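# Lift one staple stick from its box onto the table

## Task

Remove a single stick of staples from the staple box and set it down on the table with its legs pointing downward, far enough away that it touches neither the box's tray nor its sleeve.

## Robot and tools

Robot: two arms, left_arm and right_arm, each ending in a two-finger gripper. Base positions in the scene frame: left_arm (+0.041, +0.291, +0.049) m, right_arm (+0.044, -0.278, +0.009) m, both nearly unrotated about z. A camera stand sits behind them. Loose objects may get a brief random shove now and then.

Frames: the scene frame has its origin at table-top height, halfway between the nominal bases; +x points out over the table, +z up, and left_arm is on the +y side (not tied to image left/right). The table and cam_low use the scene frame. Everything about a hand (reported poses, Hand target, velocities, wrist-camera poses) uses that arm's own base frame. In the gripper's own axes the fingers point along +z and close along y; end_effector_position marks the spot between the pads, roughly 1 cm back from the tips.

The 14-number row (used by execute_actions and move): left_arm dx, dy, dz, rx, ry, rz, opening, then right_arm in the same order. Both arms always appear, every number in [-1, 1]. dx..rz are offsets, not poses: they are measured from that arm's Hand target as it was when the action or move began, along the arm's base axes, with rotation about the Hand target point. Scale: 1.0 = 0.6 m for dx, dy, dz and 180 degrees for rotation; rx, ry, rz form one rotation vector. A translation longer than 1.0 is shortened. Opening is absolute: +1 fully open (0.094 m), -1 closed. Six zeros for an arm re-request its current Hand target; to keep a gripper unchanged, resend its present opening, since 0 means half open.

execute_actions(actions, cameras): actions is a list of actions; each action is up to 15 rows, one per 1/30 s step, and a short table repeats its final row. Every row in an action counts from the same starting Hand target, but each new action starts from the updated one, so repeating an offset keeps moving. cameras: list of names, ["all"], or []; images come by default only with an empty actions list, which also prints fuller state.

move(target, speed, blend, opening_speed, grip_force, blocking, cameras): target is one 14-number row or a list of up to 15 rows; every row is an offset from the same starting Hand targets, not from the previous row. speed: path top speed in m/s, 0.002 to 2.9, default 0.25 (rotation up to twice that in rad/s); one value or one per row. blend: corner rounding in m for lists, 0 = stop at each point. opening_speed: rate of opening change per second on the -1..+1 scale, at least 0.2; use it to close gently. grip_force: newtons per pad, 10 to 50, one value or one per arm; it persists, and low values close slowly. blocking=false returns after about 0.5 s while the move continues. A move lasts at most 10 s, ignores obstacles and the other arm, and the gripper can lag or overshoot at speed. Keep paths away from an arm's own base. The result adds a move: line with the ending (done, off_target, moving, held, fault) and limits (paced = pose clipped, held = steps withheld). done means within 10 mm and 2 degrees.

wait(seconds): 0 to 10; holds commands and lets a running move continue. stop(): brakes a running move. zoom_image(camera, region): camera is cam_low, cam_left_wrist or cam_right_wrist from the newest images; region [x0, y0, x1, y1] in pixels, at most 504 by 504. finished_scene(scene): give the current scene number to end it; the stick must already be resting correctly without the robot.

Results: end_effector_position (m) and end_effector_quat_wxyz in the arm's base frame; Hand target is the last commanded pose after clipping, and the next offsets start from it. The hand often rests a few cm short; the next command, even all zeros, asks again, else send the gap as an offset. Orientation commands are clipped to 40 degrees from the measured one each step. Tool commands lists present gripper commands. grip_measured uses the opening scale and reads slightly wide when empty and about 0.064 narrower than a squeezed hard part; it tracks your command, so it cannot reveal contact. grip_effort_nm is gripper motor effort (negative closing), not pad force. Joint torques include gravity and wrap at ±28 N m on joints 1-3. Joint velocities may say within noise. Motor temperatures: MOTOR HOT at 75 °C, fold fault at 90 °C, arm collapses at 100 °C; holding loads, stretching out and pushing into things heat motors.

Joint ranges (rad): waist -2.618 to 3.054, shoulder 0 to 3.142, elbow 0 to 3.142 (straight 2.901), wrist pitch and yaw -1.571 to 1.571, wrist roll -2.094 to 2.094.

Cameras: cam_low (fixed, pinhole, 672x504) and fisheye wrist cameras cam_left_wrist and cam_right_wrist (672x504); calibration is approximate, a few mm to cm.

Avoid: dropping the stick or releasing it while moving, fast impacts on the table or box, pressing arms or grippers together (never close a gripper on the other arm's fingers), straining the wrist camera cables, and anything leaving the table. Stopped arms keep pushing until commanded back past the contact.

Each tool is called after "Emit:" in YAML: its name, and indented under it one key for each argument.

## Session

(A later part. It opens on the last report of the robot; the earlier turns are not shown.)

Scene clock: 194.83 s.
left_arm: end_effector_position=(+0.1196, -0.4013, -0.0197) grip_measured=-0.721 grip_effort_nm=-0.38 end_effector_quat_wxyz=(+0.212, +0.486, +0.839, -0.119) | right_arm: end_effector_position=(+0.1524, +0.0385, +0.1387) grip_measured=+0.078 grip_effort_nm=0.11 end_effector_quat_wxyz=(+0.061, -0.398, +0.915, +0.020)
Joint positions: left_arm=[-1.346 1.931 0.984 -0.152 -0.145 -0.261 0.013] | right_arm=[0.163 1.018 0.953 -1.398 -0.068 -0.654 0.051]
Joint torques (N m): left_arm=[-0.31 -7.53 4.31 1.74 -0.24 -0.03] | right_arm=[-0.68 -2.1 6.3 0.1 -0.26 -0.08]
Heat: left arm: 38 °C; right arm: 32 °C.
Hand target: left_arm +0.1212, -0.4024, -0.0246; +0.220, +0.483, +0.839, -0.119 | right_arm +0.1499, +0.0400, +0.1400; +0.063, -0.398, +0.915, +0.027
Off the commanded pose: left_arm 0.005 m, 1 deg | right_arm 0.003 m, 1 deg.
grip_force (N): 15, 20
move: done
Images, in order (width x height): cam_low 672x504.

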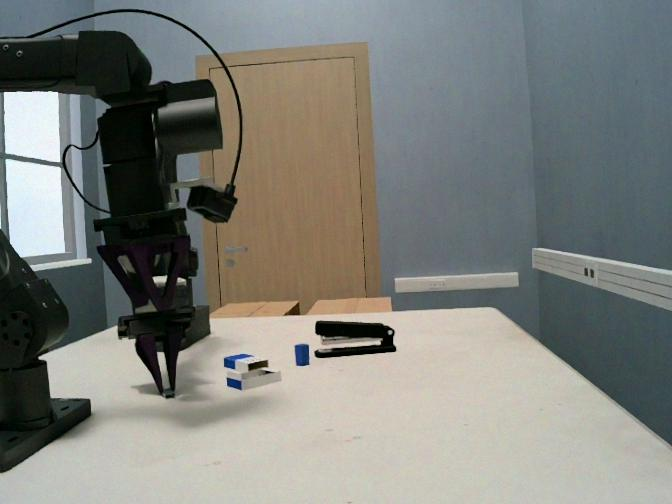

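Emit:
move:
  target: [0,0,0.0045,0,0,0,-0.765,0,0,0,0,0,0,0.08]
  speed: 0.02

Emit:
move:
  target: [0,0,0,0,0,0,-0.5,0,0,0,0,0,0,0.08]
  opening_speed: 0.3
  cameras: ["cam_left_wrist","cam_low"]

Emit:
zoom_image:
  camera: "cam_left_wrist"
  region: [260, 240, 400, 380]

Emit:
zoom_image:
  camera: "cam_low"
  region: [145, 370, 205, 410]

Scene clock: 195.90 s.
left_arm: end_effector_position=(+0.1196, -0.4014, -0.0197) grip_measured=-0.721 grip_effort_nm=-0.39 end_effector_quat_wxyz=(+0.213, +0.486, +0.839, -0.119) | right_arm: end_effector_position=(+0.1524, +0.0385, +0.1387) grip_measured=+0.078 grip_effort_nm=0.11 end_effector_quat_wxyz=(+0.061, -0.398, +0.915, +0.020)
Joint positions: left_arm=[-1.346 1.931 0.984 -0.152 -0.145 -0.261 0.013] | right_arm=[0.163 1.018 0.953 -1.398 -0.068 -0.654 0.051]
Joint torques (N m): left_arm=[-0.31 -8.1 4.55 1.64 -0.25 -0.03] | right_arm=[-0.69 -2.1 6.3 0.1 -0.26 -0.08]
Heat: left arm: 38 °C; right arm: 32 °C.
Hand target: left_arm +0.1212, -0.4024, -0.0219; +0.220, +0.483, +0.839, -0.119 | right_arm +0.1499, +0.0400, +0.1400; +0.063, -0.398, +0.915, +0.027
Off the commanded pose: left_arm 0.003 m, 1 deg | right_arm 0.003 m, 1 deg.
grip_force (N): 15, 20
move: done

Scene clock: 197.00 s.
left_arm: end_effector_position=(+0.1196, -0.4014, -0.0197) grip_measured=-0.502 grip_effort_nm=0.09 end_effector_quat_wxyz=(+0.213, +0.486, +0.839, -0.119) | right_arm: end_effector_position=(+0.1524, +0.0385, +0.1387) grip_measured=+0.078 grip_effort_nm=0.11 end_effector_quat_wxyz=(+0.061, -0.398, +0.915, +0.020)
Joint positions: left_arm=[-1.346 1.931 0.984 -0.152 -0.145 -0.261 0.023] | right_arm=[0.163 1.018 0.953 -1.398 -0.068 -0.654 0.051]
Joint torques (N m): left_arm=[-0.32 -8.1 4.53 1.64 -0.24 -0.03] | right_arm=[-0.7 -2.09 6.3 0.1 -0.26 -0.08]
Heat: left arm: 38 °C; right arm: 32 °C.
Hand target: left_arm +0.1212, -0.4024, -0.0219; +0.220, +0.483, +0.839, -0.119 | right_arm +0.1499, +0.0400, +0.1400; +0.063, -0.398, +0.915, +0.027
Off the commanded pose: left_arm 0.003 m, 1 deg | right_arm 0.003 m, 1 deg.
grip_force (N): 15, 20
move: done
camera_calibration:
cam_left_wrist: T_world_to_cam=[[-0.801239, -0.596438, 0.0477355, -0.14574], [-0.596814, 0.802344, 0.00749349, 0.427317], [-0.0427697, -0.0224851, -0.998832, 0.0973635], [0, 0, 0, 1]] pos_world=[0.142421, -0.42759, 0.101005]
Images, in order (width x height): cam_low 672x504, cam_left_wrist 672x504.

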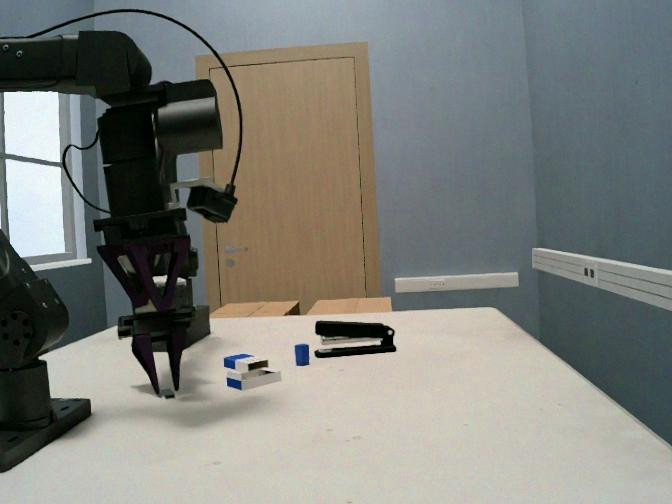

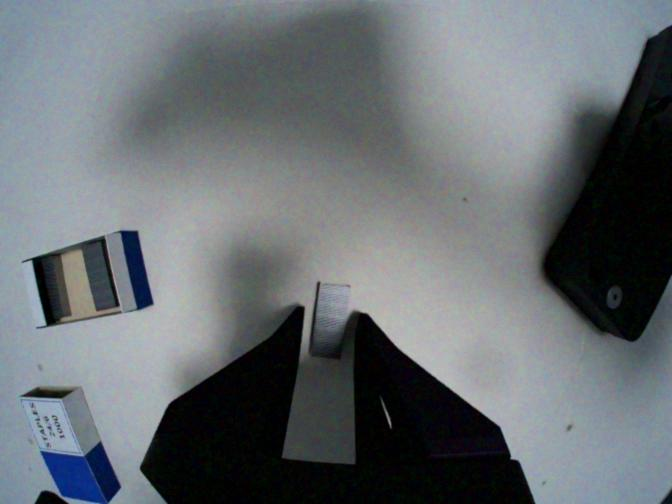

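Scaled by 3.600 from the camera's 672x504 image, which has a finer 960x720 frame.

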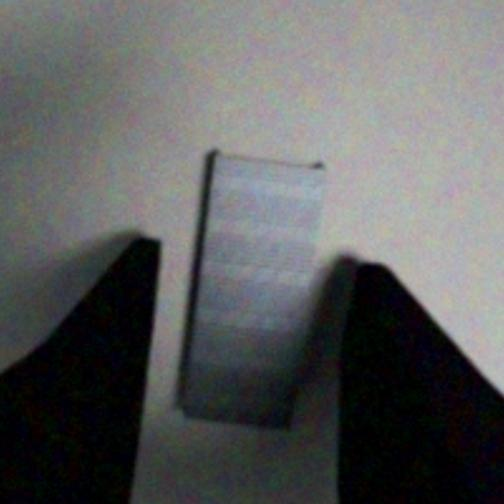

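Scaled by 8.400 from the camera's 672x504 image, which has a finer 960x720 frame.

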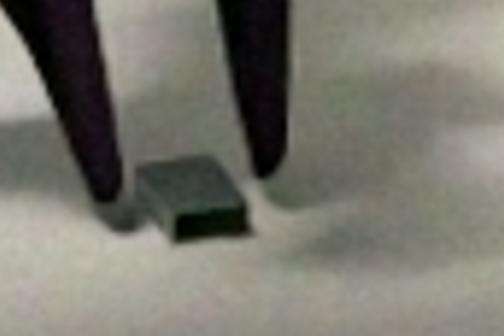

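Emit:
move:
  target:
    - [0,0,0,0,0,0,-0.2,0,0,0,0,0,0,0.08]
    - [0,0,0.2,0,0,0,-0.2,0,0,0,0,0,0,0.08]
  speed: 0.1
  opening_speed: 0.6
  cameras: ["cam_left_wrist","cam_low"]

Emit:
zoom_image:
  camera: "cam_left_wrist"
  region: [260, 200, 400, 340]

Emit:
zoom_image:
  camera: "cam_low"
  region: [145, 350, 295, 420]

Scene clock: 200.30 s.
left_arm: end_effector_position=(+0.1178, -0.3933, +0.0736) grip_measured=-0.202 grip_effort_nm=0.09 end_effector_quat_wxyz=(+0.196, +0.490, +0.843, -0.101) | right_arm: end_effector_position=(+0.1524, +0.0385, +0.1387) grip_measured=+0.078 grip_effort_nm=0.11 end_effector_quat_wxyz=(+0.061, -0.398, +0.915, +0.020)
Joint positions: left_arm=[-1.346 1.754 1.201 -0.596 -0.145 -0.261 0.037] | right_arm=[0.163 1.018 0.953 -1.398 -0.068 -0.654 0.051]
Joint torques (N m): left_arm=[-0.31 -11.21 8.44 1.21 -0.25 -0.03] | right_arm=[-0.68 -2.1 6.3 0.11 -0.27 -0.07]
Heat: left arm: 38 °C; right arm: 32 °C.
Hand target: left_arm +0.1212, -0.4024, +0.0982; +0.220, +0.483, +0.839, -0.119 | right_arm +0.1499, +0.0400, +0.1400; +0.063, -0.398, +0.915, +0.027
Off the commanded pose: left_arm 0.026 m, 4 deg | right_arm 0.003 m, 1 deg.
grip_force (N): 15, 20
move: off_target (left_arm)
camera_calibration:
cam_left_wrist: T_world_to_cam=[[-0.800783, -0.598335, 0.0272456, -0.14612], [-0.596509, 0.800794, 0.0539066, 0.414971], [-0.0540723, 0.0269153, -0.998174, 0.211336], [0, 0, 0, 1]] pos_world=[0.141951, -0.425423, 0.192561]
Images, in order (width x height): cam_low 672x504, cam_left_wrist 672x504.

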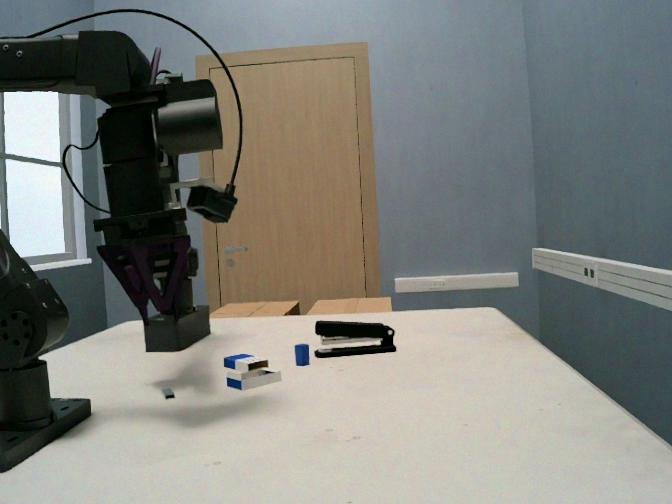

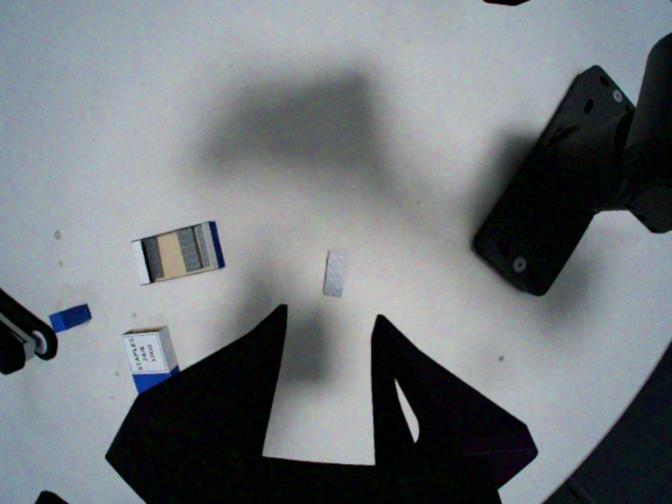

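Scaled by 3.600 from the camera's 672x504 image, which has a finer 960x720 frame.

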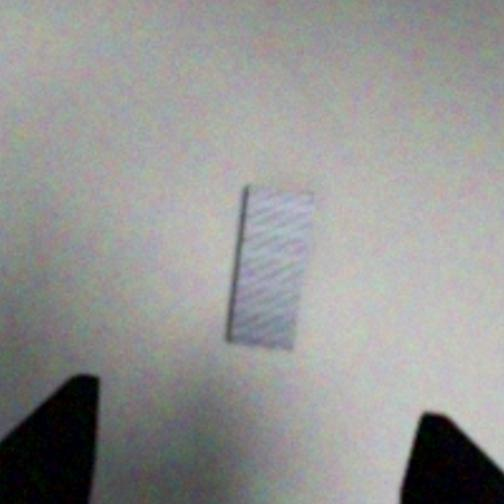

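Scaled by 3.360 from the camera's 672x504 image, which has a finer 960x720 frame.

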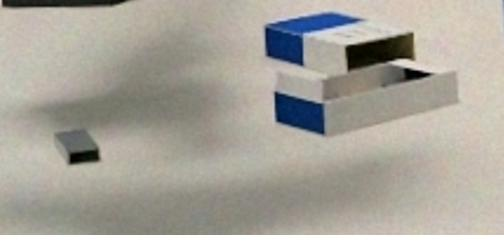

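Emit:
finished_scene:
  scene: 2

The scene is finished: the task was done.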